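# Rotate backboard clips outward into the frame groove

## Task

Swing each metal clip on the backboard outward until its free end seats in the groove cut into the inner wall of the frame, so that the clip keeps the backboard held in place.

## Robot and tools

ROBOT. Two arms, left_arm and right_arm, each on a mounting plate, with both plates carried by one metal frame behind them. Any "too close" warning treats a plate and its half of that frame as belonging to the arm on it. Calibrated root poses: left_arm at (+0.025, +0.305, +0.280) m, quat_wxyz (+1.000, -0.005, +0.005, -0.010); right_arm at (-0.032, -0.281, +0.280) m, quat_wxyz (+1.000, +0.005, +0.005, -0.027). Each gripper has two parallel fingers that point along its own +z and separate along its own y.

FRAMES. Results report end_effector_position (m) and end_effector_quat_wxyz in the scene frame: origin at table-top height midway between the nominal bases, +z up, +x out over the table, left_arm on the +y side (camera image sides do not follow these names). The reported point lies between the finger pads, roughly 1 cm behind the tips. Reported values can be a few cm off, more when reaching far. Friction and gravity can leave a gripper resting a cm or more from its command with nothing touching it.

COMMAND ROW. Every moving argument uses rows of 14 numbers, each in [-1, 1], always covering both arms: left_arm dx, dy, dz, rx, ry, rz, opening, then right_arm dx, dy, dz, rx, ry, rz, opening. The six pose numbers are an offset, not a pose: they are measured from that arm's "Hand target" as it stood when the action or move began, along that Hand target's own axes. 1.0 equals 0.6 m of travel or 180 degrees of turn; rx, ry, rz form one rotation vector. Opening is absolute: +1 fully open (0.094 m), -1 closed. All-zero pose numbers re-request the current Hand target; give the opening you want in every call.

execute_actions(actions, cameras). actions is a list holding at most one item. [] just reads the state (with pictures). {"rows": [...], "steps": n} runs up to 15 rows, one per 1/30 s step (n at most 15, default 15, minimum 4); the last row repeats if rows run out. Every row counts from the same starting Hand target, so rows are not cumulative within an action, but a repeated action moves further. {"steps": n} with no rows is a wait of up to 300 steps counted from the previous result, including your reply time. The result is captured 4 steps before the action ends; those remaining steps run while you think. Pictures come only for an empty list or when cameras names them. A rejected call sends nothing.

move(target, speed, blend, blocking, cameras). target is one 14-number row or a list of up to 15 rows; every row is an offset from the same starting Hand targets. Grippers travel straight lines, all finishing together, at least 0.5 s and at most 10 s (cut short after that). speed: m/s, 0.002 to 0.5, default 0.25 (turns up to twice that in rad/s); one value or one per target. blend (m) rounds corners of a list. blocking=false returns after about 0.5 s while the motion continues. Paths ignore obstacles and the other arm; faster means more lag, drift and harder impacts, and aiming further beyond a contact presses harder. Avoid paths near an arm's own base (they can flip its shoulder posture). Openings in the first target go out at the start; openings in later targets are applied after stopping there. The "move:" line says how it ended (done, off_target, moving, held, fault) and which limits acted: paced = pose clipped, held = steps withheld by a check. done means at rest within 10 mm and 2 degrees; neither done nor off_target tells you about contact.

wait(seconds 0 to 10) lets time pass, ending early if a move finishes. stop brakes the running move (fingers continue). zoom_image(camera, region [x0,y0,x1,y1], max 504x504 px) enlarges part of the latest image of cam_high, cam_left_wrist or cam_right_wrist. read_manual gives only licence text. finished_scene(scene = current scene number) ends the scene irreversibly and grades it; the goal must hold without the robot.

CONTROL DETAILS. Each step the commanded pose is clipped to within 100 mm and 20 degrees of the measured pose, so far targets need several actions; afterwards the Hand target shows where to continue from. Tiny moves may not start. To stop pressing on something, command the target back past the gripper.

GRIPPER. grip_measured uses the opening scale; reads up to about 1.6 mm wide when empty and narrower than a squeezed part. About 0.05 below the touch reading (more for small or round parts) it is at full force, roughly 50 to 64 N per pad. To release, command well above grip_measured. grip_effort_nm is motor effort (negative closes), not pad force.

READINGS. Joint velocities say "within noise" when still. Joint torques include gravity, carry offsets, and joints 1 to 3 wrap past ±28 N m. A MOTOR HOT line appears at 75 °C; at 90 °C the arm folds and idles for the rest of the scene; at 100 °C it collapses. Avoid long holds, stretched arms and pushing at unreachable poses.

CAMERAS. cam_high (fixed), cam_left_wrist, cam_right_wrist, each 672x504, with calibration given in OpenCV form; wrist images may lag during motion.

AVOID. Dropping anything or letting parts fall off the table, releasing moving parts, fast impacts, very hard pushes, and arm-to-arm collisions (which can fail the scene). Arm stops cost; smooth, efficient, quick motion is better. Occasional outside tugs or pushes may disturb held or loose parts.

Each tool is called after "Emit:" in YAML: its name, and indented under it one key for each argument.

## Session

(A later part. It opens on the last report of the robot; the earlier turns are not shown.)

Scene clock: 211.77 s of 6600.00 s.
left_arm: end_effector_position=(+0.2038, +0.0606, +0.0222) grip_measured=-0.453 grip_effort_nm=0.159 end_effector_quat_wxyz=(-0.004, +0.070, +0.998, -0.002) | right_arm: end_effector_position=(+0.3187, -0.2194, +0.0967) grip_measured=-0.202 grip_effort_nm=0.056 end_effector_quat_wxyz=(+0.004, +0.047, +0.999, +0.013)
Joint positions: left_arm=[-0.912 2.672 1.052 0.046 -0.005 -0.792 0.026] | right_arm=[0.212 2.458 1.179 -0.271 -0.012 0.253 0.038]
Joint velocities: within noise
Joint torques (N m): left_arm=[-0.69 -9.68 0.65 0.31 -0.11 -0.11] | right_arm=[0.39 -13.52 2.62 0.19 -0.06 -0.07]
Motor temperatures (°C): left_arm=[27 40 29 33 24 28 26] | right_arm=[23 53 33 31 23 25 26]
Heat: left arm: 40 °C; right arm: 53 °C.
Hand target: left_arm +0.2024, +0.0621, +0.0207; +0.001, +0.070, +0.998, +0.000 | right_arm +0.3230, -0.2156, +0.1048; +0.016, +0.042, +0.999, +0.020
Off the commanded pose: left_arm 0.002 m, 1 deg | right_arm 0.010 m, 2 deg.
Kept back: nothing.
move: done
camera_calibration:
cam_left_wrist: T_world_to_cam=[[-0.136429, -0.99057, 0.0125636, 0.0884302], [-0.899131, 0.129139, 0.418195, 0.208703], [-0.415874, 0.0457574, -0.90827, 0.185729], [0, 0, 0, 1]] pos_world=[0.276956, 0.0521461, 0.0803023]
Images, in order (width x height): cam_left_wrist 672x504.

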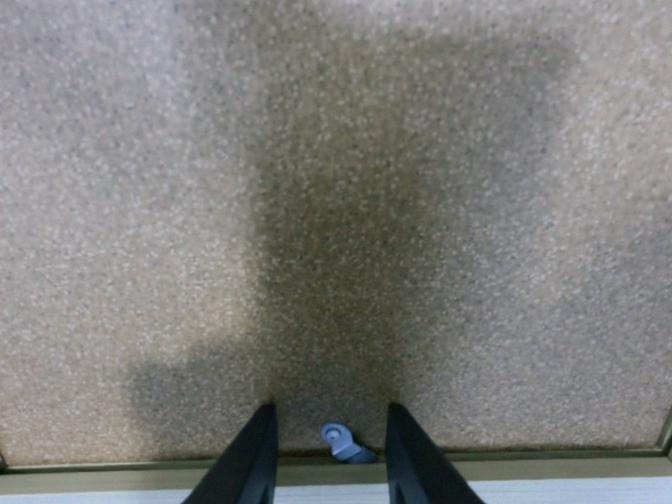

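Emit:
move:
  target: [0,0,0.003,0,0,0,-0.65,0,0,0,0,0,0,-0.2]
  speed: 0.04
  cameras: ["cam_left_wrist"]

Emit:
zoom_image:
  camera: "cam_left_wrist"
  region: [232, 304, 432, 504]

Emit:
move:
  target: [0,0,0,0,0,0,-0.75,0,0,0,0,0,0,-0.2]
  speed: 0.04
  cameras: ["cam_left_wrist"]

Emit:
zoom_image:
  camera: "cam_left_wrist"
  region: [232, 304, 432, 504]

Emit:
move:
  target: [0,0,0,0,0,0,-0.82,0,0,0,0,0,0,-0.2]
  speed: 0.04
  cameras: ["cam_left_wrist"]

Emit:
zoom_image:
  camera: "cam_left_wrist"
  region: [232, 304, 432, 504]

Scene clock: 212.77 s of 6600.00 s.
left_arm: end_effector_position=(+0.2045, +0.0596, +0.0222) grip_measured=-0.647 grip_effort_nm=-0.115 end_effector_quat_wxyz=(-0.002, +0.070, +0.998, -0.004) | right_arm: end_effector_position=(+0.3187, -0.2194, +0.0967) grip_measured=-0.202 grip_effort_nm=0.051 end_effector_quat_wxyz=(+0.004, +0.047, +0.999, +0.013)
Joint positions: left_arm=[-0.912 2.672 1.052 0.051 -0.005 -0.792 0.017] | right_arm=[0.212 2.458 1.179 -0.271 -0.012 0.253 0.038]
Joint velocities: within noise
Joint torques (N m): left_arm=[-0.66 -9.09 0.88 0.32 -0.11 -0.1] | right_arm=[0.4 -13.45 2.63 0.19 -0.11 -0.11]
Motor temperatures (°C): left_arm=[27 40 29 33 24 28 26] | right_arm=[23 53 33 31 23 25 26]
Heat: left arm: 40 °C; right arm: 53 °C.
Hand target: left_arm +0.2024, +0.0621, +0.0189; +0.001, +0.070, +0.998, +0.000 | right_arm +0.3230, -0.2156, +0.1048; +0.016, +0.042, +0.999, +0.020
Off the commanded pose: left_arm 0.005 m, 1 deg | right_arm 0.010 m, 2 deg.
Kept back: nothing.
move: done
camera_calibration:
cam_left_wrist: T_world_to_cam=[[-0.136404, -0.990522, 0.0161043, 0.0874634], [-0.900371, 0.130737, 0.415018, 0.209721], [-0.41319, 0.0421105, -0.909671, 0.18578], [0, 0, 0, 1]] pos_world=[0.277519, 0.0513929, 0.0805525]
Images, in order (width x height): cam_left_wrist 672x504.

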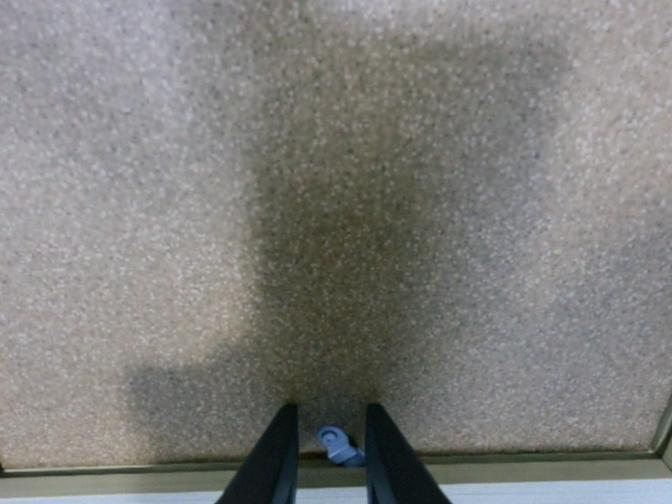

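Scaled by 2.520 from the camera's 672x504 image, which has a finer 960x720 frame.

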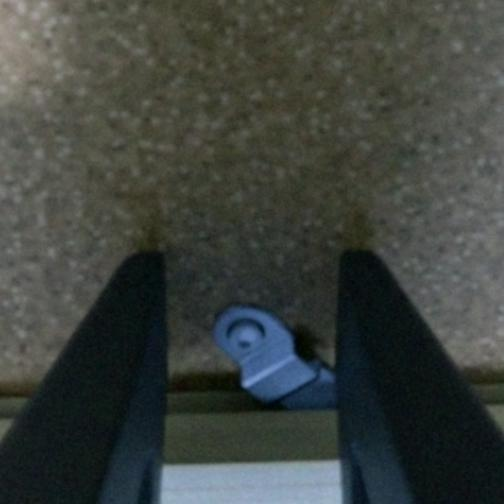

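Scene clock: 213.47 s of 6600.00 s.
left_arm: end_effector_position=(+0.2046, +0.0595, +0.0222) grip_measured=-0.747 grip_effort_nm=-0.115 end_effector_quat_wxyz=(-0.002, +0.070, +0.998, -0.005) | right_arm: end_effector_position=(+0.3187, -0.2194, +0.0967) grip_measured=-0.202 grip_effort_nm=0.046 end_effector_quat_wxyz=(+0.004, +0.047, +0.999, +0.013)
Joint positions: left_arm=[-0.912 2.672 1.052 0.052 -0.005 -0.792 0.012] | right_arm=[0.212 2.458 1.179 -0.271 -0.012 0.253 0.038]
Joint velocities: within noise
Joint torques (N m): left_arm=[-0.66 -9.1 0.88 0.32 -0.11 -0.1] | right_arm=[0.43 -13.52 2.52 0.19 -0.08 -0.06]
Motor temperatures (°C): left_arm=[27 40 29 33 24 28 26] | right_arm=[23 53 33 31 23 25 26]
Heat: left arm: 40 °C; right arm: 53 °C.
Hand target: left_arm +0.2024, +0.0621, +0.0189; +0.001, +0.070, +0.998, +0.000 | right_arm +0.3230, -0.2156, +0.1048; +0.016, +0.042, +0.999, +0.020
Off the commanded pose: left_arm 0.005 m, 1 deg | right_arm 0.010 m, 2 deg.
Kept back: nothing.
move: done
camera_calibration:
cam_left_wrist: T_world_to_cam=[[-0.136402, -0.990514, 0.016649, 0.0873148], [-0.900561, 0.130982, 0.414529, 0.209877], [-0.412777, 0.0415489, -0.909884, 0.185788], [0, 0, 0, 1]] pos_world=[0.277606, 0.0512771, 0.0805914]
Images, in order (width x height): cam_left_wrist 672x504.

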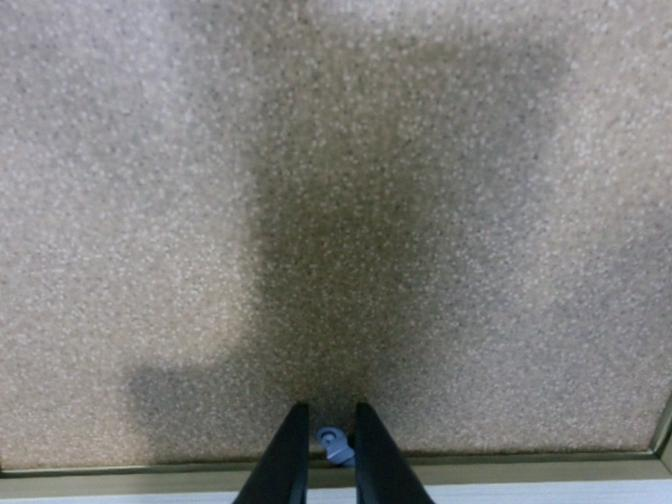

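Scaled by 2.520 from the camera's 672x504 image, which has a finer 960x720 frame.

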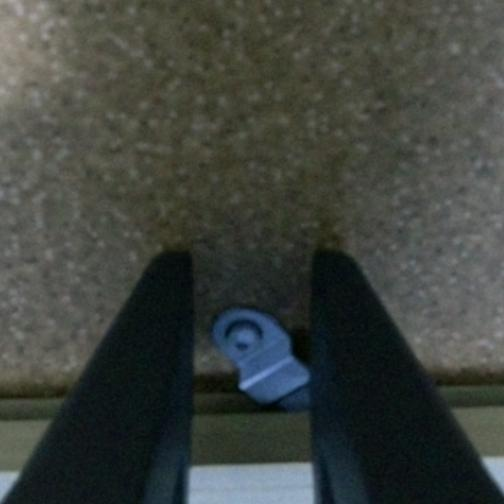

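Scene clock: 214.17 s of 6600.00 s.
left_arm: end_effector_position=(+0.2051, +0.0588, +0.0222) grip_measured=-0.817 grip_effort_nm=-0.115 end_effector_quat_wxyz=(-0.001, +0.070, +0.998, -0.006) | right_arm: end_effector_position=(+0.3187, -0.2194, +0.0967) grip_measured=-0.202 grip_effort_nm=0.056 end_effector_quat_wxyz=(+0.004, +0.047, +0.999, +0.013)
Joint positions: left_arm=[-0.912 2.672 1.052 0.055 -0.005 -0.793 0.009] | right_arm=[0.212 2.458 1.179 -0.271 -0.012 0.253 0.038]
Joint velocities: within noise
Joint torques (N m): left_arm=[-0.66 -9.11 0.91 0.29 -0.11 -0.1] | right_arm=[0.27 -13.6 2.58 0.2 -0.08 -0.1]
Motor temperatures (°C): left_arm=[27 40 29 33 24 28 26] | right_arm=[23 53 33 31 23 25 26]
Heat: left arm: 40 °C; right arm: 53 °C.
Hand target: left_arm +0.2024, +0.0622, +0.0189; +0.001, +0.070, +0.998, +0.000 | right_arm +0.3230, -0.2156, +0.1048; +0.016, +0.042, +0.999, +0.020
Off the commanded pose: left_arm 0.005 m, 1 deg | right_arm 0.010 m, 2 deg.
Kept back: nothing.
move: done
camera_calibration:
cam_left_wrist: T_world_to_cam=[[-0.136015, -0.990528, 0.0188275, 0.0866462], [-0.901367, 0.131614, 0.412572, 0.210534], [-0.411142, 0.0391454, -0.91073, 0.185828], [0, 0, 0, 1]] pos_world=[0.277955, 0.0508419, 0.0807477]
Images, in order (width x height): cam_left_wrist 672x504.

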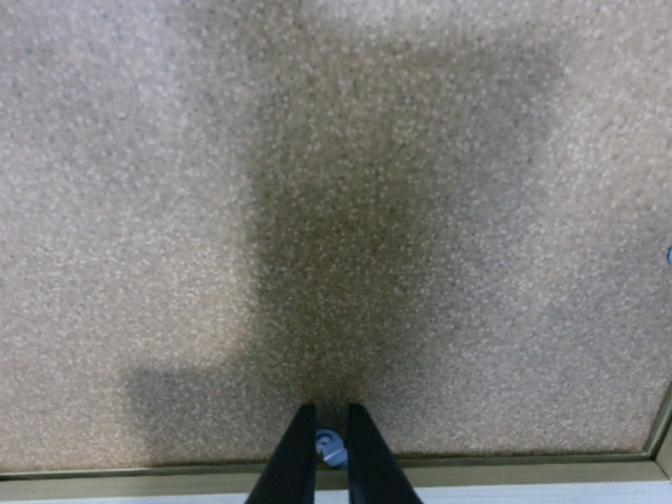

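Scaled by 2.520 from the camera's 672x504 image, which has a finer 960x720 frame.

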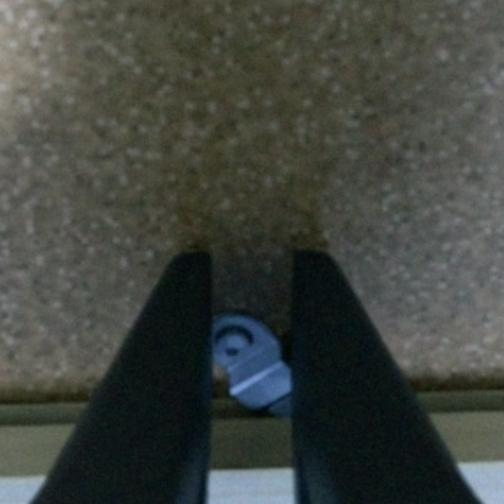

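Emit:
move:
  target: [0,0,0.004,0,0,0,-0.9,0,0,0,0,0,0,-0.2]
  speed: 0.04
  cameras: ["cam_left_wrist"]

Emit:
zoom_image:
  camera: "cam_left_wrist"
  region: [232, 304, 432, 504]

Emit:
move:
  target: [0,0,0,0,0,0,-0.55,0,0,0,0,0,0,-0.2]
  speed: 0.04
  cameras: ["cam_left_wrist"]

Emit:
zoom_image:
  camera: "cam_left_wrist"
  region: [232, 304, 432, 504]

Scene clock: 215.10 s of 6600.00 s.
left_arm: end_effector_position=(+0.2055, +0.0588, +0.0222) grip_measured=-0.896 grip_effort_nm=-0.188 end_effector_quat_wxyz=(+0.000, +0.069, +0.998, -0.006) | right_arm: end_effector_position=(+0.3187, -0.2194, +0.0967) grip_measured=-0.202 grip_effort_nm=0.056 end_effector_quat_wxyz=(+0.004, +0.047, +0.999, +0.013)
Joint positions: left_arm=[-0.912 2.672 1.052 0.056 -0.007 -0.793 0.005] | right_arm=[0.212 2.458 1.179 -0.271 -0.012 0.253 0.038]
Joint velocities: within noise
Joint torques (N m): left_arm=[-0.66 -8.34 1.21 0.32 -0.1 -0.1] | right_arm=[0.38 -13.59 2.44 0.2 -0.07 -0.08]
Motor temperatures (°C): left_arm=[27 40 29 33 24 28 26] | right_arm=[23 53 33 31 23 25 26]
Heat: left arm: 40 °C; right arm: 53 °C.
Hand target: left_arm +0.2024, +0.0621, +0.0165; +0.001, +0.070, +0.998, +0.000 | right_arm +0.3230, -0.2156, +0.1048; +0.016, +0.042, +0.999, +0.020
Off the commanded pose: left_arm 0.007 m, 1 deg | right_arm 0.010 m, 2 deg.
Kept back: nothing.
move: done
camera_calibration:
cam_left_wrist: T_world_to_cam=[[-0.135647, -0.990588, 0.0183109, 0.0866202], [-0.90233, 0.131151, 0.410608, 0.211205], [-0.409145, 0.0391753, -0.911628, 0.185619], [0, 0, 0, 1]] pos_world=[0.278272, 0.0508334, 0.0809064]
Images, in order (width x height): cam_left_wrist 672x504.

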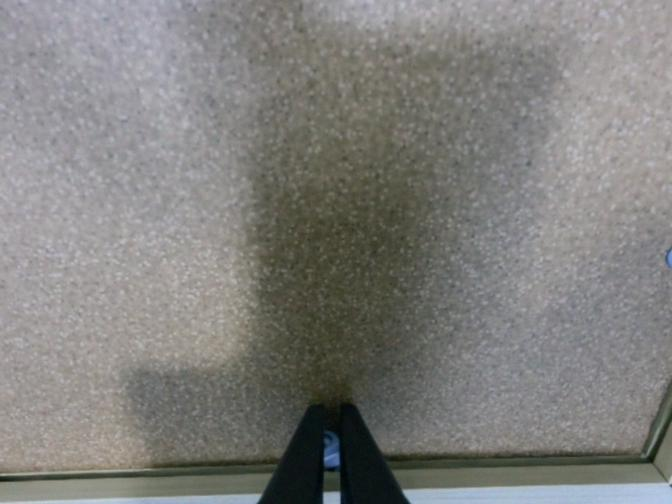

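Scaled by 2.520 from the camera's 672x504 image, which has a finer 960x720 frame.

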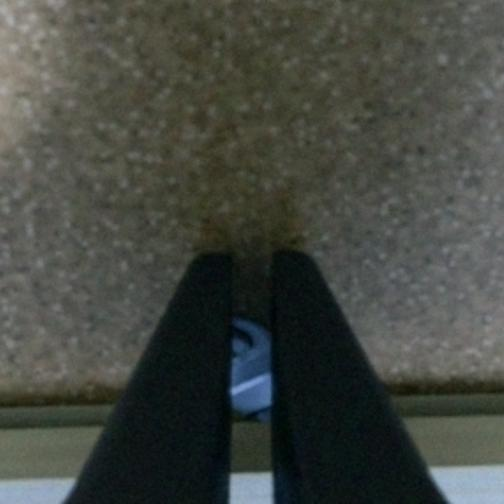

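Scene clock: 215.80 s of 6600.00 s.
left_arm: end_effector_position=(+0.2056, +0.0587, +0.0222) grip_measured=-0.553 grip_effort_nm=0.159 end_effector_quat_wxyz=(+0.001, +0.069, +0.998, -0.006) | right_arm: end_effector_position=(+0.3187, -0.2194, +0.0967) grip_measured=-0.202 grip_effort_nm=0.051 end_effector_quat_wxyz=(+0.004, +0.047, +0.999, +0.013)
Joint positions: left_arm=[-0.912 2.672 1.052 0.057 -0.007 -0.793 0.021] | right_arm=[0.212 2.458 1.179 -0.271 -0.012 0.253 0.038]
Joint velocities: within noise
Joint torques (N m): left_arm=[-0.68 -8.32 1.22 0.32 -0.09 -0.1] | right_arm=[0.39 -13.42 2.74 0.2 -0.08 -0.07]
Motor temperatures (°C): left_arm=[27 40 29 33 24 28 26] | right_arm=[23 53 33 31 23 25 26]
Heat: left arm: 40 °C; right arm: 53 °C.
Hand target: left_arm +0.2024, +0.0622, +0.0165; +0.001, +0.070, +0.998, +0.000 | right_arm +0.3230, -0.2156, +0.1048; +0.016, +0.042, +0.999, +0.020
Off the commanded pose: left_arm 0.007 m, 1 deg | right_arm 0.010 m, 2 deg.
Kept back: nothing.
move: done
camera_calibration:
cam_left_wrist: T_world_to_cam=[[-0.135645, -0.990578, 0.018856, 0.0864716], [-0.902518, 0.131393, 0.410117, 0.211362], [-0.408731, 0.0386126, -0.911838, 0.185625], [0, 0, 0, 1]] pos_world=[0.278358, 0.0507178, 0.080946]
Images, in order (width x height): cam_left_wrist 672x504.

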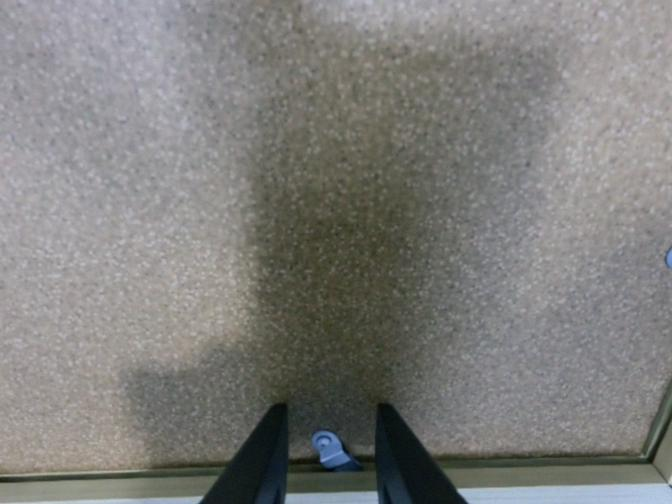

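Scaled by 2.520 from the camera's 672x504 image, which has a finer 960x720 frame.

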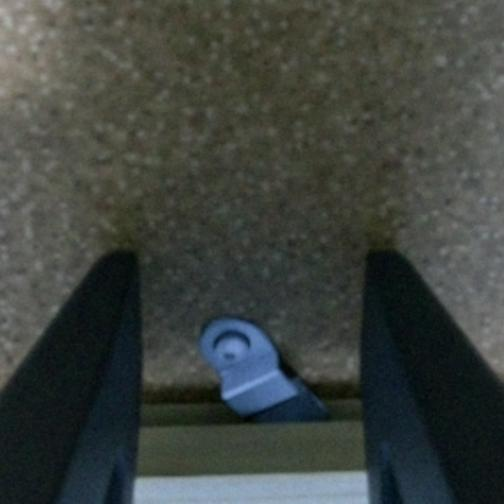

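Emit:
move:
  target: [0.001,0.004,-0.003,0,0,0,-0.55,0,0,0,0,0,0,-0.2]
  speed: 0.04
  cameras: ["cam_left_wrist"]

Emit:
zoom_image:
  camera: "cam_left_wrist"
  region: [232, 304, 432, 504]

Scene clock: 217.00 s of 6600.00 s.
left_arm: end_effector_position=(+0.2061, +0.0581, +0.0222) grip_measured=-0.553 grip_effort_nm=0.159 end_effector_quat_wxyz=(+0.002, +0.069, +0.998, -0.007) | right_arm: end_effector_position=(+0.3187, -0.2194, +0.0967) grip_measured=-0.202 grip_effort_nm=0.056 end_effector_quat_wxyz=(+0.004, +0.047, +0.999, +0.013)
Joint positions: left_arm=[-0.912 2.672 1.052 0.06 -0.007 -0.793 0.021] | right_arm=[0.212 2.458 1.179 -0.271 -0.012 0.253 0.038]
Joint velocities: within noise
Joint torques (N m): left_arm=[-0.35 -9.06 0.32 0.34 -0.09 -0.06] | right_arm=[0.46 -13.67 2.45 0.24 -0.07 -0.07]
Motor temperatures (°C): left_arm=[27 40 29 33 24 28 26] | right_arm=[23 53 33 31 23 25 26]
Heat: left arm: 40 °C; right arm: 53 °C.
Hand target: left_arm +0.2022, +0.0646, +0.0183; +0.001, +0.070, +0.998, +0.000 | right_arm +0.3230, -0.2156, +0.1048; +0.016, +0.042, +0.999, +0.020
Off the commanded pose: left_arm 0.009 m, 1 deg | right_arm 0.010 m, 2 deg.
Kept back: nothing.
move: done
camera_calibration:
cam_left_wrist: T_world_to_cam=[[-0.13564, -0.990535, 0.0210363, 0.0858775], [-0.903268, 0.132358, 0.408152, 0.211989], [-0.407073, 0.0363605, -0.912672, 0.185648], [0, 0, 0, 1]] pos_world=[0.278704, 0.0502558, 0.0811054]
Images, in order (width x height): cam_left_wrist 672x504.

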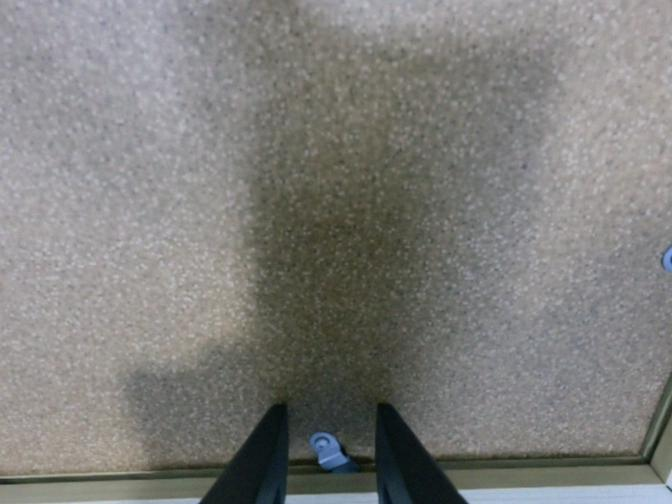

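Scaled by 2.520 from the camera's 672x504 image, which has a finer 960x720 frame.

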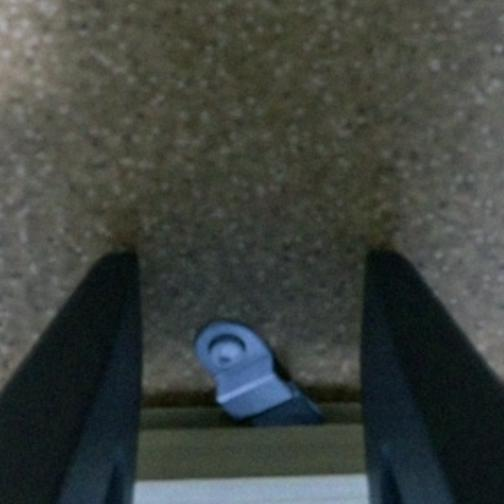

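Emit:
move:
  target: [0.004,0.004,0,0,0,0,-0.55,0,0,0,0,0,0,-0.2]
  speed: 0.04
  cameras: ["cam_left_wrist"]

Emit:
zoom_image:
  camera: "cam_left_wrist"
  region: [232, 304, 432, 504]

Scene clock: 217.93 s of 6600.00 s.
left_arm: end_effector_position=(+0.2030, +0.0622, +0.0214) grip_measured=-0.553 grip_effort_nm=0.154 end_effector_quat_wxyz=(+0.000, +0.069, +0.998, -0.005) | right_arm: end_effector_position=(+0.3187, -0.2194, +0.0967) grip_measured=-0.202 grip_effort_nm=0.051 end_effector_quat_wxyz=(+0.004, +0.047, +0.999, +0.013)
Joint positions: left_arm=[-0.912 2.672 1.035 0.072 -0.007 -0.793 0.021] | right_arm=[0.212 2.458 1.179 -0.271 -0.012 0.253 0.038]
Joint velocities: within noise
Joint torques (N m): left_arm=[-0.36 -9.11 0.39 0.33 -0.1 -0.06] | right_arm=[0.42 -13.55 2.55 0.19 -0.06 -0.09]
Motor temperatures (°C): left_arm=[27 40 29 33 24 28 26] | right_arm=[23 53 33 31 23 25 26]
Heat: left arm: 40 °C; right arm: 53 °C.
Hand target: left_arm +0.2000, +0.0674, +0.0183; +0.001, +0.070, +0.998, +0.000 | right_arm +0.3230, -0.2156, +0.1048; +0.016, +0.042, +0.999, +0.020
Off the commanded pose: left_arm 0.007 m, 1 deg | right_arm 0.010 m, 2 deg.
Kept back: nothing.
move: done
camera_calibration:
cam_left_wrist: T_world_to_cam=[[-0.135648, -0.990593, 0.0180383, 0.0896748], [-0.902236, 0.13103, 0.410854, 0.208764], [-0.409352, 0.0394566, -0.911523, 0.183756], [0, 0, 0, 1]] pos_world=[0.275739, 0.0542265, 0.0801092]
Images, in order (width x height): cam_left_wrist 672x504.

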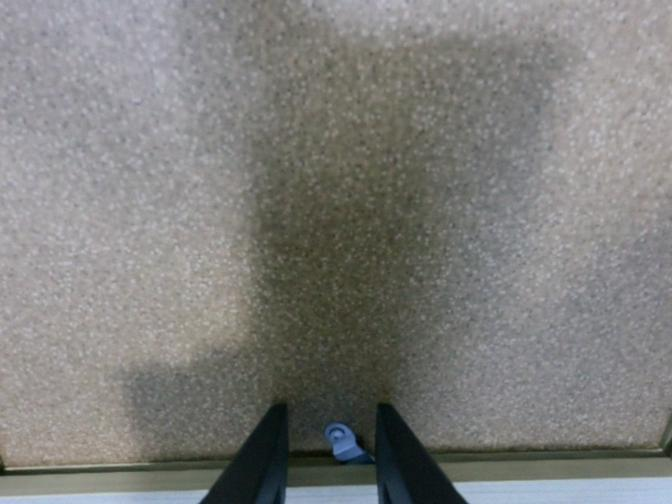

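Scaled by 2.520 from the camera's 672x504 image, which has a finer 960x720 frame.

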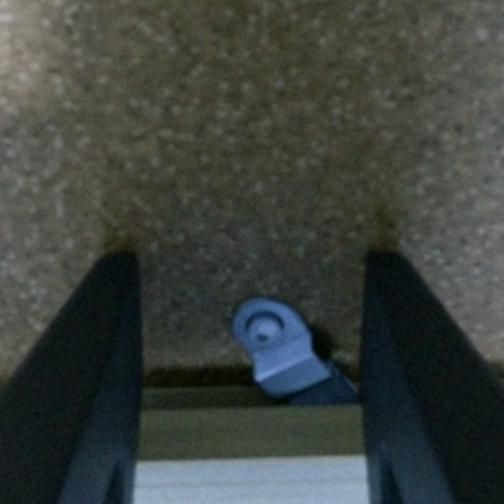

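Emit:
move:
  target: [0,0,0.002,0,0,0,-0.75,0,0,0,0,0,0,-0.2]
  speed: 0.04
  cameras: ["cam_left_wrist"]

Emit:
zoom_image:
  camera: "cam_left_wrist"
  region: [232, 304, 432, 504]

Emit:
move:
  target: [0,0,0,0,0,0,-0.86,0,0,0,0,0,0,-0.2]
  speed: 0.04
  cameras: ["cam_left_wrist"]

Emit:
zoom_image:
  camera: "cam_left_wrist"
  region: [232, 304, 432, 504]

Emit:
move:
  target: [0,0,0,0,0,0,-0.55,0,0,0,0,0,0,-0.2]
  speed: 0.04
  cameras: ["cam_left_wrist"]

Emit:
zoom_image:
  camera: "cam_left_wrist"
  region: [232, 304, 432, 504]

Scene clock: 218.97 s of 6600.00 s.
left_arm: end_effector_position=(+0.2037, +0.0614, +0.0214) grip_measured=-0.747 grip_effort_nm=-0.125 end_effector_quat_wxyz=(+0.002, +0.069, +0.998, -0.007) | right_arm: end_effector_position=(+0.3187, -0.2194, +0.0967) grip_measured=-0.202 grip_effort_nm=0.046 end_effector_quat_wxyz=(+0.004, +0.047, +0.999, +0.013)
Joint positions: left_arm=[-0.912 2.672 1.035 0.077 -0.007 -0.793 0.012] | right_arm=[0.212 2.458 1.179 -0.271 -0.012 0.253 0.038]
Joint velocities: within noise
Joint torques (N m): left_arm=[-0.35 -8.75 0.55 0.32 -0.09 -0.06] | right_arm=[0.4 -13.63 2.56 0.24 -0.1 -0.08]
Motor temperatures (°C): left_arm=[27 40 29 33 24 28 26] | right_arm=[23 53 33 31 23 25 26]
Heat: left arm: 40 °C; right arm: 53 °C.
Hand target: left_arm +0.2001, +0.0673, +0.0171; +0.001, +0.070, +0.998, +0.000 | right_arm +0.3230, -0.2156, +0.1048; +0.016, +0.042, +0.999, +0.020
Off the commanded pose: left_arm 0.008 m, 1 deg | right_arm 0.010 m, 2 deg.
Kept back: nothing.
move: done
camera_calibration:
cam_left_wrist: T_world_to_cam=[[-0.135642, -0.990534, 0.021042, 0.0888399], [-0.903487, 0.132381, 0.40766, 0.209775], [-0.406586, 0.0362844, -0.912891, 0.183762], [0, 0, 0, 1]] pos_world=[0.276295, 0.0535609, 0.080368]
Images, in order (width x height): cam_left_wrist 672x504.

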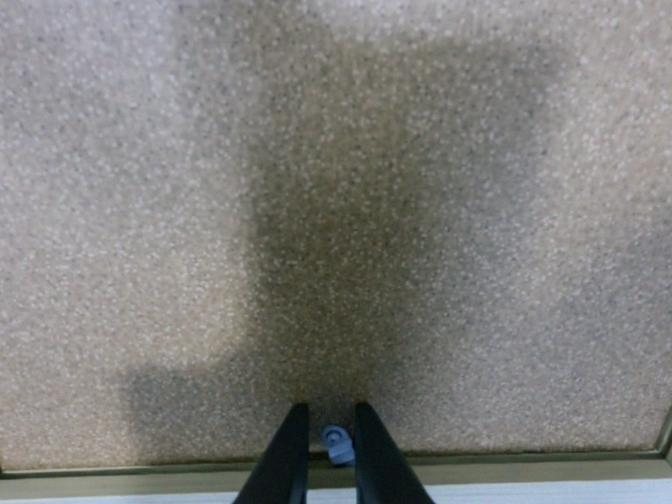

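Scaled by 2.520 from the camera's 672x504 image, which has a finer 960x720 frame.

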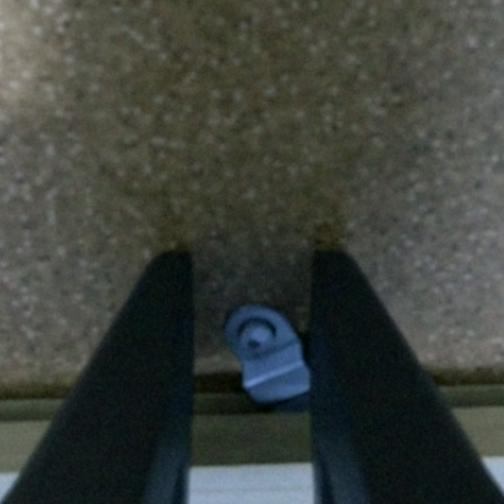

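Scene clock: 219.67 s of 6600.00 s.
left_arm: end_effector_position=(+0.2043, +0.0605, +0.0215) grip_measured=-0.856 grip_effort_nm=-0.193 end_effector_quat_wxyz=(+0.003, +0.069, +0.998, -0.009) | right_arm: end_effector_position=(+0.3187, -0.2194, +0.0967) grip_measured=-0.202 grip_effort_nm=0.061 end_effector_quat_wxyz=(+0.004, +0.047, +0.999, +0.013)
Joint positions: left_arm=[-0.912 2.672 1.035 0.081 -0.007 -0.793 0.007] | right_arm=[0.212 2.458 1.179 -0.271 -0.012 0.253 0.038]
Joint velocities: within noise
Joint torques (N m): left_arm=[-0.36 -8.75 0.58 0.28 -0.09 -0.06] | right_arm=[0.38 -13.52 2.63 0.2 -0.09 -0.07]
Motor temperatures (°C): left_arm=[27 40 29 33 24 28 26] | right_arm=[23 53 33 31 23 25 26]
Heat: left arm: 40 °C; right arm: 53 °C.
Hand target: left_arm +0.2001, +0.0673, +0.0171; +0.001, +0.070, +0.998, +0.000 | right_arm +0.3230, -0.2156, +0.1048; +0.016, +0.042, +0.999, +0.020
Off the commanded pose: left_arm 0.009 m, 1 deg | right_arm 0.010 m, 2 deg.
Kept back: nothing.
move: done
camera_calibration:
cam_left_wrist: T_world_to_cam=[[-0.135641, -0.99046, 0.0243065, 0.0879721], [-0.904386, 0.133797, 0.405197, 0.210549], [-0.404584, 0.0329788, -0.913906, 0.183851], [0, 0, 0, 1]] pos_world=[0.276733, 0.0528989, 0.0805704]
Images, in order (width x height): cam_left_wrist 672x504.

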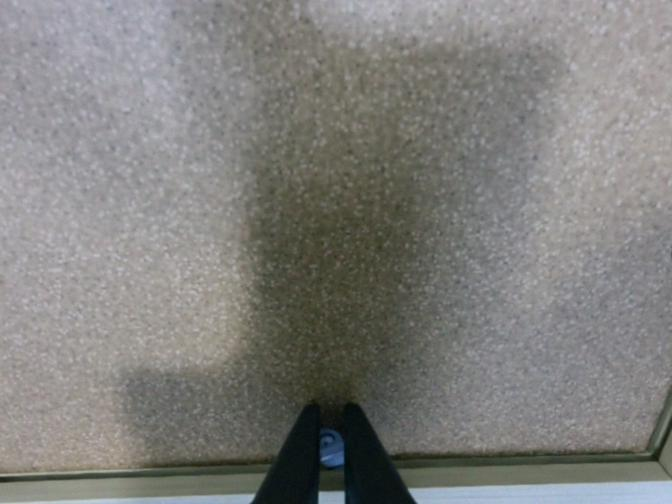

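Scaled by 2.520 from the camera's 672x504 image, which has a finer 960x720 frame.

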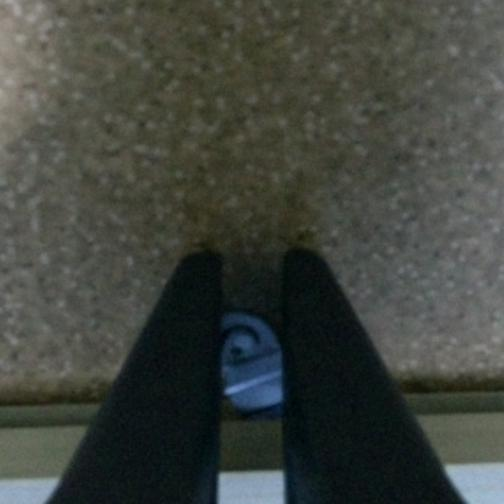

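Scene clock: 220.37 s of 6600.00 s.
left_arm: end_effector_position=(+0.2048, +0.0597, +0.0215) grip_measured=-0.553 grip_effort_nm=0.164 end_effector_quat_wxyz=(+0.004, +0.069, +0.998, -0.010) | right_arm: end_effector_position=(+0.3187, -0.2194, +0.0967) grip_measured=-0.202 grip_effort_nm=0.051 end_effector_quat_wxyz=(+0.004, +0.047, +0.999, +0.013)
Joint positions: left_arm=[-0.912 2.672 1.035 0.085 -0.006 -0.793 0.021] | right_arm=[0.212 2.458 1.179 -0.271 -0.012 0.253 0.038]
Joint velocities: within noise
Joint torques (N m): left_arm=[-0.36 -8.76 0.58 0.26 -0.1 -0.06] | right_arm=[0.39 -13.65 2.52 0.23 -0.07 -0.1]
Motor temperatures (°C): left_arm=[27 40 29 33 24 28 26] | right_arm=[23 53 33 31 23 25 26]
Heat: left arm: 40 °C; right arm: 53 °C.
Hand target: left_arm +0.2001, +0.0673, +0.0171; +0.001, +0.070, +0.998, +0.000 | right_arm +0.3230, -0.2156, +0.1048; +0.016, +0.042, +0.999, +0.020
Off the commanded pose: left_arm 0.010 m, 1 deg | right_arm 0.010 m, 2 deg.
Kept back: nothing.
move: done
camera_calibration:
cam_left_wrist: T_world_to_cam=[[-0.135648, -0.990381, 0.0272983, 0.0871793], [-0.905187, 0.135086, 0.402975, 0.211245], [-0.402786, 0.0299525, -0.914804, 0.183932], [0, 0, 0, 1]] pos_world=[0.277128, 0.0522951, 0.0807555]
Images, in order (width x height): cam_left_wrist 672x504.

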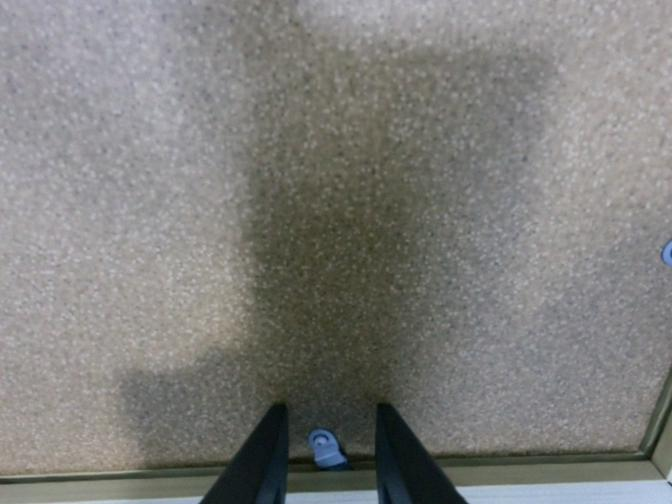

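Scaled by 2.520 from the camera's 672x504 image, which has a finer 960x720 frame.

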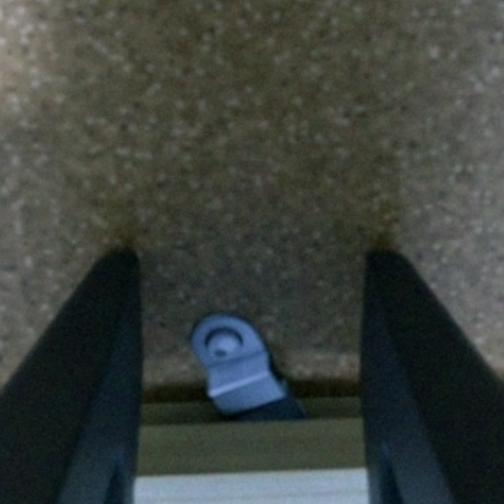

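Emit:
move:
  target: [0.002,0.006,0,0,0,0,-0.6,0,0,0,0,0,0,-0.2]
  speed: 0.04
  cameras: ["cam_left_wrist"]

Emit:
zoom_image:
  camera: "cam_left_wrist"
  region: [232, 304, 432, 504]

Scene clock: 221.30 s of 6600.00 s.
left_arm: end_effector_position=(+0.2042, +0.0606, +0.0211) grip_measured=-0.598 grip_effort_nm=-0.105 end_effector_quat_wxyz=(+0.005, +0.069, +0.998, -0.012) | right_arm: end_effector_position=(+0.3187, -0.2194, +0.0967) grip_measured=-0.202 grip_effort_nm=0.046 end_effector_quat_wxyz=(+0.004, +0.047, +0.999, +0.013)
Joint positions: left_arm=[-0.912 2.672 1.027 0.097 -0.007 -0.793 0.019] | right_arm=[0.212 2.458 1.179 -0.271 -0.012 0.253 0.038]
Joint velocities: within noise
Joint torques (N m): left_arm=[0.09 -8.92 0.1 0.27 -0.1 -0.01] | right_arm=[0.47 -13.55 2.62 0.21 -0.08 -0.1]
Motor temperatures (°C): left_arm=[27 40 29 33 24 28 26] | right_arm=[23 53 33 31 23 25 26]
Heat: left arm: 40 °C; right arm: 53 °C.
Hand target: left_arm +0.1994, +0.0710, +0.0171; +0.001, +0.070, +0.998, +0.000 | right_arm +0.3230, -0.2156, +0.1048; +0.016, +0.042, +0.999, +0.020
Off the commanded pose: left_arm 0.012 m, 1 deg | right_arm 0.010 m, 2 deg.
Kept back: nothing.
move: off_target (left_arm)
camera_calibration:
cam_left_wrist: T_world_to_cam=[[-0.13566, -0.990317, 0.0294838, 0.0879975], [-0.906139, 0.136052, 0.400501, 0.21087], [-0.400634, 0.0276155, -0.915822, 0.183075], [0, 0, 0, 1]] pos_world=[0.276361, 0.0534004, 0.080616]
Images, in order (width x height): cam_left_wrist 672x504.

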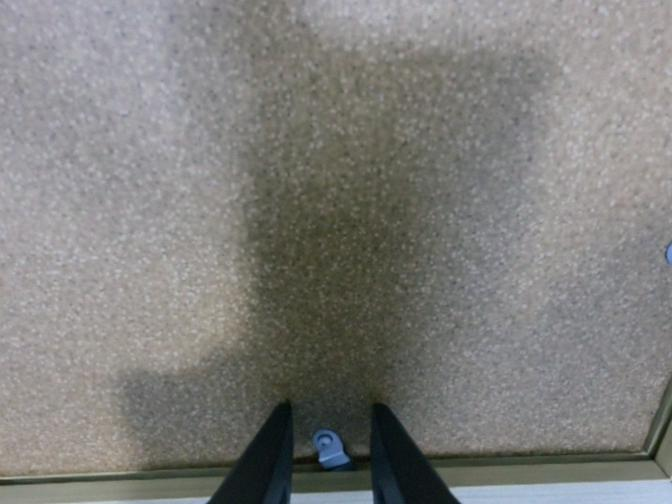

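Scaled by 2.520 from the camera's 672x504 image, which has a finer 960x720 frame.

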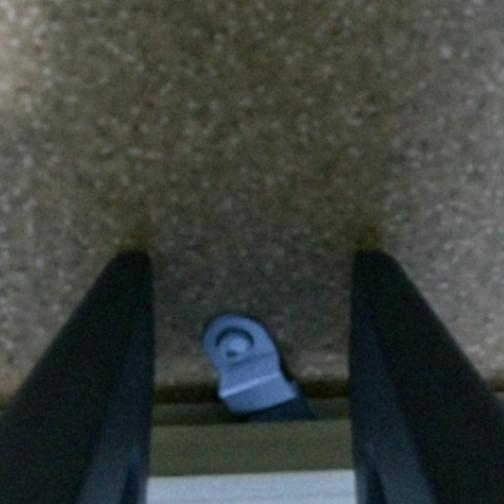

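Emit:
move:
  target: [0.002,0.005,-0.001,0,0,0,-0.7,0,0,0,0,0,0,-0.2]
  speed: 0.04
  cameras: ["cam_left_wrist"]

Emit:
zoom_image:
  camera: "cam_left_wrist"
  region: [232, 304, 432, 504]

Scene clock: 222.23 s of 6600.00 s.
left_arm: end_effector_position=(+0.2039, +0.0626, +0.0211) grip_measured=-0.697 grip_effort_nm=-0.105 end_effector_quat_wxyz=(+0.009, +0.069, +0.997, -0.012) | right_arm: end_effector_position=(+0.3187, -0.2194, +0.0967) grip_measured=-0.202 grip_effort_nm=0.056 end_effector_quat_wxyz=(+0.004, +0.047, +0.999, +0.013)
Joint positions: left_arm=[-0.912 2.671 1.014 0.114 -0.011 -0.793 0.014] | right_arm=[0.212 2.458 1.179 -0.271 -0.012 0.253 0.038]
Joint velocities: within noise
Joint torques (N m): left_arm=[0.38 -9.05 0.01 0.22 -0.05 0.01] | right_arm=[0.46 -13.44 2.58 0.19 -0.1 -0.07]
Motor temperatures (°C): left_arm=[27 40 29 33 24 28 26] | right_arm=[23 53 33 31 23 25 26]
Heat: left arm: 40 °C; right arm: 53 °C.
Hand target: left_arm +0.1985, +0.0742, +0.0177; +0.001, +0.070, +0.998, +0.000 | right_arm +0.3230, -0.2156, +0.1048; +0.016, +0.042, +0.999, +0.020
Off the commanded pose: left_arm 0.013 m, 2 deg | right_arm 0.010 m, 2 deg.
Kept back: nothing.
move: off_target (left_arm)
camera_calibration:
cam_left_wrist: T_world_to_cam=[[-0.13567, -0.990289, 0.0303592, 0.0898508], [-0.908983, 0.136605, 0.393814, 0.211085], [-0.394137, 0.0258329, -0.918689, 0.181677], [0, 0, 0, 1]] pos_world=[0.275669, 0.0554498, 0.081049]
Images, in order (width x height): cam_left_wrist 672x504.

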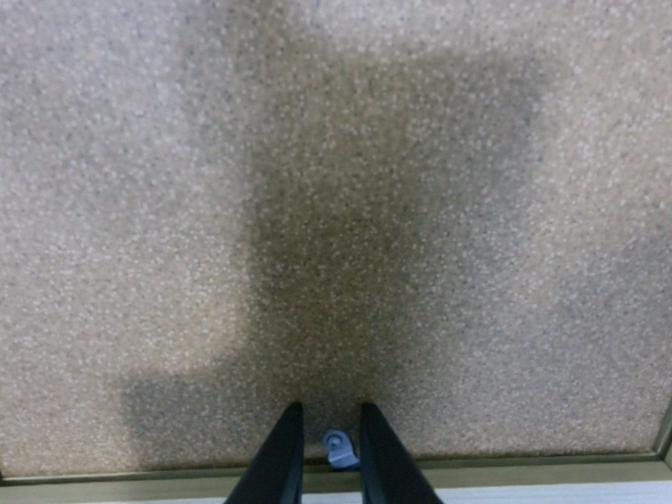

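Scaled by 2.520 from the camera's 672x504 image, which has a finer 960x720 frame.

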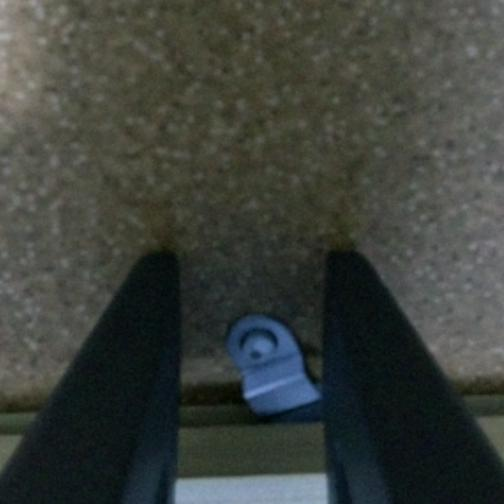

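Emit:
move:
  target: [0,0.002,0.002,0,0,0,-0.8,0,0,0,0,0,0,-0.2]
  speed: 0.04
  cameras: ["cam_left_wrist"]

Emit:
zoom_image:
  camera: "cam_left_wrist"
  region: [232, 304, 432, 504]

Emit:
move:
  target: [0,0.002,0,0,0,0,-0.89,0,0,0,0,0,0,-0.2]
  speed: 0.04
  cameras: ["cam_left_wrist"]

Emit:
zoom_image:
  camera: "cam_left_wrist"
  region: [232, 304, 432, 504]

Emit:
move:
  target: [0,0,0,0,0,0,-0.55,0,0,0,0,0,0,-0.2]
  speed: 0.04
  cameras: ["cam_left_wrist"]

Emit:
zoom_image:
  camera: "cam_left_wrist"
  region: [232, 304, 432, 504]

Scene clock: 223.23 s of 6600.00 s.
left_arm: end_effector_position=(+0.2042, +0.0628, +0.0210) grip_measured=-0.797 grip_effort_nm=-0.144 end_effector_quat_wxyz=(+0.010, +0.070, +0.997, -0.013) | right_arm: end_effector_position=(+0.3187, -0.2194, +0.0967) grip_measured=-0.202 grip_effort_nm=0.051 end_effector_quat_wxyz=(+0.004, +0.047, +0.999, +0.013)
Joint positions: left_arm=[-0.911 2.671 1.012 0.117 -0.012 -0.791 0.01] | right_arm=[0.212 2.458 1.179 -0.271 -0.012 0.253 0.038]
Joint velocities: within noise
Joint torques (N m): left_arm=[0.54 -8.7 -0.03 0.25 -0.03 0.03] | right_arm=[0.38 -13.48 2.55 0.22 -0.1 -0.06]
Motor temperatures (°C): left_arm=[27 40 29 33 24 28 26] | right_arm=[23 53 33 31 23 25 26]
Heat: left arm: 40 °C; right arm: 53 °C.
Hand target: left_arm +0.1987, +0.0754, +0.0165; +0.001, +0.070, +0.998, +0.000 | right_arm +0.3230, -0.2156, +0.1048; +0.016, +0.042, +0.999, +0.020
Off the commanded pose: left_arm 0.014 m, 2 deg | right_arm 0.010 m, 2 deg.
Kept back: nothing.
move: off_target (left_arm)
camera_calibration:
cam_left_wrist: T_world_to_cam=[[-0.136051, -0.99022, 0.0308844, 0.0901725], [-0.909544, 0.137202, 0.392308, 0.211448], [-0.392709, 0.0252832, -0.919315, 0.181495], [0, 0, 0, 1]] pos_world=[0.275864, 0.0556907, 0.0811135]
Images, in order (width x height): cam_left_wrist 672x504.

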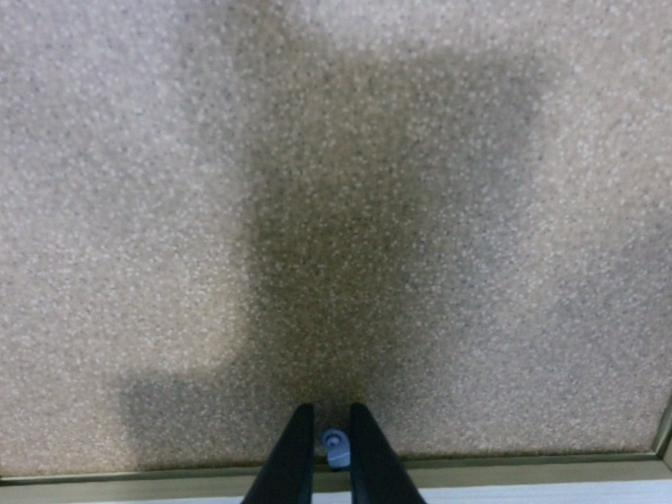

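Scaled by 2.520 from the camera's 672x504 image, which has a finer 960x720 frame.

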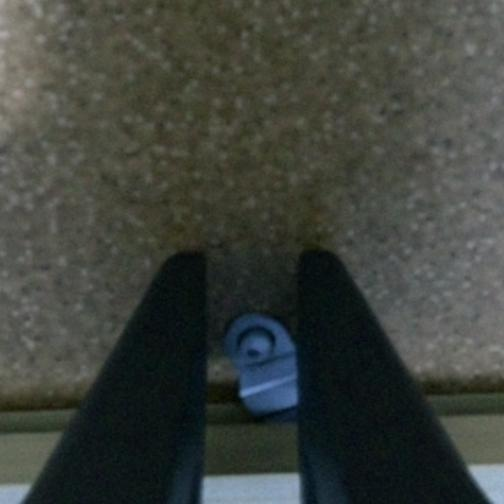

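Scene clock: 223.93 s of 6600.00 s.
left_arm: end_effector_position=(+0.2047, +0.0625, +0.0209) grip_measured=-0.884 grip_effort_nm=-0.276 end_effector_quat_wxyz=(+0.009, +0.068, +0.997, -0.016) | right_arm: end_effector_position=(+0.3187, -0.2194, +0.0967) grip_measured=-0.202 grip_effort_nm=0.056 end_effector_quat_wxyz=(+0.004, +0.047, +0.999, +0.013)
Joint positions: left_arm=[-0.906 2.671 1.009 0.125 -0.006 -0.789 0.005] | right_arm=[0.212 2.458 1.179 -0.271 -0.012 0.253 0.038]
Joint velocities: within noise
Joint torques (N m): left_arm=[0.46 -8.73 -0.12 0.18 -0.1 0.04] | right_arm=[0.25 -13.52 2.61 0.2 -0.05 -0.07]
Motor temperatures (°C): left_arm=[27 40 29 33 24 28 26] | right_arm=[23 53 33 31 23 25 26]
Heat: left arm: 40 °C; right arm: 53 °C.
Hand target: left_arm +0.1990, +0.0766, +0.0165; +0.001, +0.069, +0.998, +0.000 | right_arm +0.3230, -0.2156, +0.1048; +0.016, +0.042, +0.999, +0.020
Off the commanded pose: left_arm 0.016 m, 2 deg | right_arm 0.010 m, 2 deg.
Kept back: nothing.
move: off_target (left_arm)
camera_calibration:
cam_left_wrist: T_world_to_cam=[[-0.133862, -0.990237, 0.0388814, 0.0893691], [-0.909188, 0.138327, 0.392738, 0.21188], [-0.394282, 0.0172224, -0.918828, 0.182459], [0, 0, 0, 1]] pos_world=[0.276542, 0.0560456, 0.0809606]
Images, in order (width x height): cam_left_wrist 672x504.

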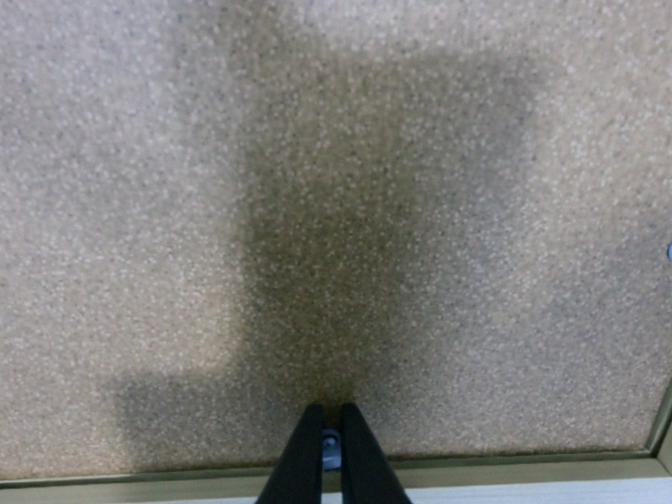

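Scaled by 2.520 from the camera's 672x504 image, which has a finer 960x720 frame.

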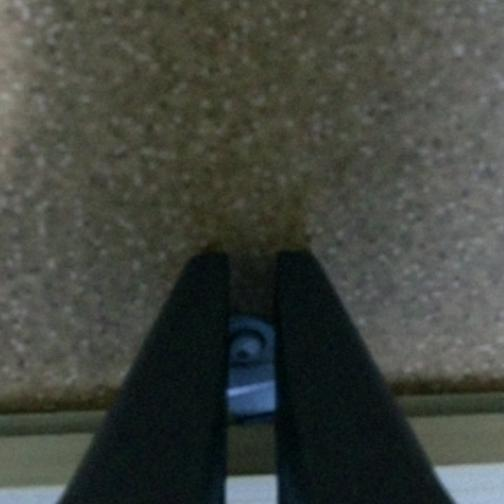

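Scene clock: 224.63 s of 6600.00 s.
left_arm: end_effector_position=(+0.2051, +0.0599, +0.0213) grip_measured=-0.553 grip_effort_nm=0.168 end_effector_quat_wxyz=(+0.010, +0.070, +0.997, -0.022) | right_arm: end_effector_position=(+0.3187, -0.2194, +0.0967) grip_measured=-0.202 grip_effort_nm=0.051 end_effector_quat_wxyz=(+0.004, +0.047, +0.999, +0.013)
Joint positions: left_arm=[-0.907 2.67 1.009 0.133 0 -0.787 0.021] | right_arm=[0.212 2.458 1.179 -0.271 -0.012 0.253 0.038]
Joint velocities: within noise
Joint torques (N m): left_arm=[0.44 -8.69 -0.06 0.14 -0.16 0.02] | right_arm=[0.57 -13.48 2.67 0.23 -0.09 -0.08]
Motor temperatures (°C): left_arm=[27 40 29 33 24 28 26] | right_arm=[23 53 33 31 23 25 26]
Heat: left arm: 40 °C; right arm: 53 °C.
Hand target: left_arm +0.1990, +0.0766, +0.0165; +0.001, +0.070, +0.998, +0.000 | right_arm +0.3230, -0.2156, +0.1048; +0.016, +0.042, +0.999, +0.020
Off the commanded pose: left_arm 0.018 m, 3 deg | right_arm 0.010 m, 2 deg.
Kept back: nothing.
move: off_target (left_arm)
camera_calibration:
cam_left_wrist: T_world_to_cam=[[-0.136282, -0.989426, 0.0496295, 0.0870273], [-0.908909, 0.144807, 0.391045, 0.212021], [-0.394096, 0.00818374, -0.919033, 0.183546], [0, 0, 0, 1]] pos_world=[0.276903, 0.0539029, 0.0814559]
Images, in order (width x height): cam_left_wrist 672x504.

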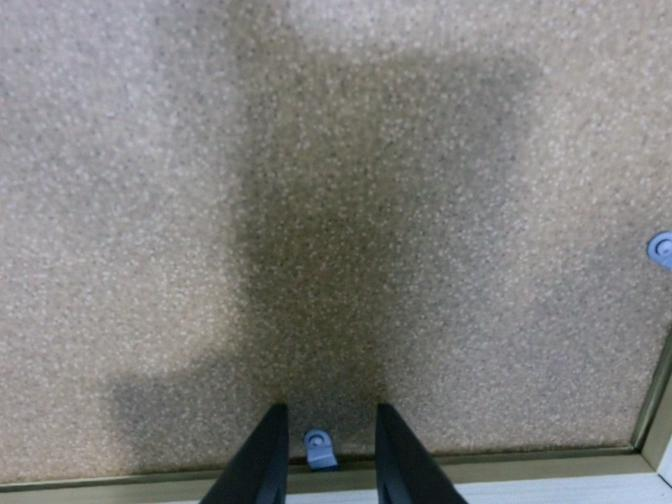

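Scaled by 2.520 from the camera's 672x504 image, which has a finer 960x720 frame.

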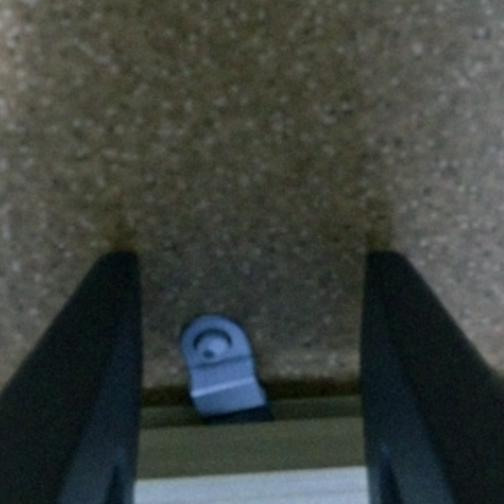

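Emit:
move:
  target: [-0.008,-0.020,-0.07,0,0,0,-0.5,0,0,0,0,0,0,-0.2]
  speed: 0.1
  cameras: ["cam_left_wrist"]

Scene clock: 226.40 s of 6600.00 s.
left_arm: end_effector_position=(+0.2036, +0.0621, +0.0544) grip_measured=-0.503 grip_effort_nm=0.159 end_effector_quat_wxyz=(+0.000, +0.070, +0.998, -0.006) | right_arm: end_effector_position=(+0.3187, -0.2194, +0.0967) grip_measured=-0.202 grip_effort_nm=0.051 end_effector_quat_wxyz=(+0.004, +0.047, +0.999, +0.013)
Joint positions: left_arm=[-0.912 2.544 0.978 0.001 -0.007 -0.791 0.023] | right_arm=[0.212 2.458 1.179 -0.271 -0.012 0.253 0.038]
Joint velocities: within noise
Joint torques (N m): left_arm=[-0.64 -11.26 0.91 0.1 -0.09 -0.11] | right_arm=[0.36 -13.45 2.71 0.22 -0.08 -0.05]
Motor temperatures (°C): left_arm=[27 40 29 33 24 28 26] | right_arm=[23 53 33 31 23 25 26]
Heat: left arm: 40 °C; right arm: 53 °C.
Hand target: left_arm +0.2019, +0.0640, +0.0585; +0.001, +0.070, +0.998, +0.000 | right_arm +0.3230, -0.2156, +0.1048; +0.016, +0.042, +0.999, +0.020
Off the commanded pose: left_arm 0.005 m, 1 deg | right_arm 0.010 m, 2 deg.
Kept back: nothing.
move: done
camera_calibration:
cam_left_wrist: T_world_to_cam=[[-0.137158, -0.99038, 0.0183086, 0.0893449], [-0.902136, 0.132528, 0.410593, 0.195703], [-0.409069, 0.0397995, -0.911635, 0.213997], [0, 0, 0, 1]] pos_world=[0.276345, 0.0540323, 0.113097]
Images, in order (width x height): cam_left_wrist 672x504.

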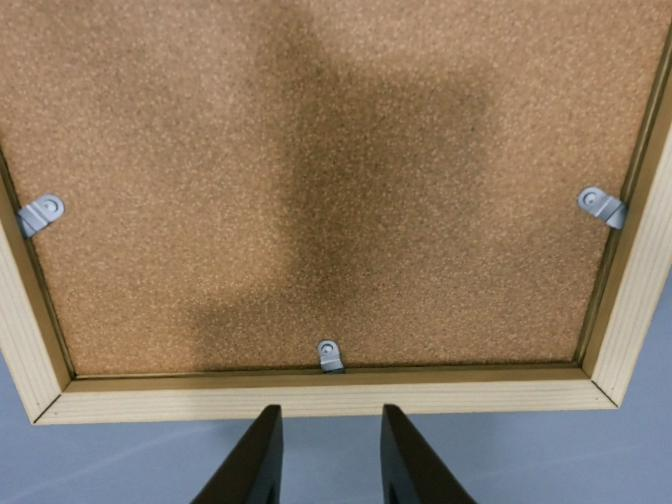

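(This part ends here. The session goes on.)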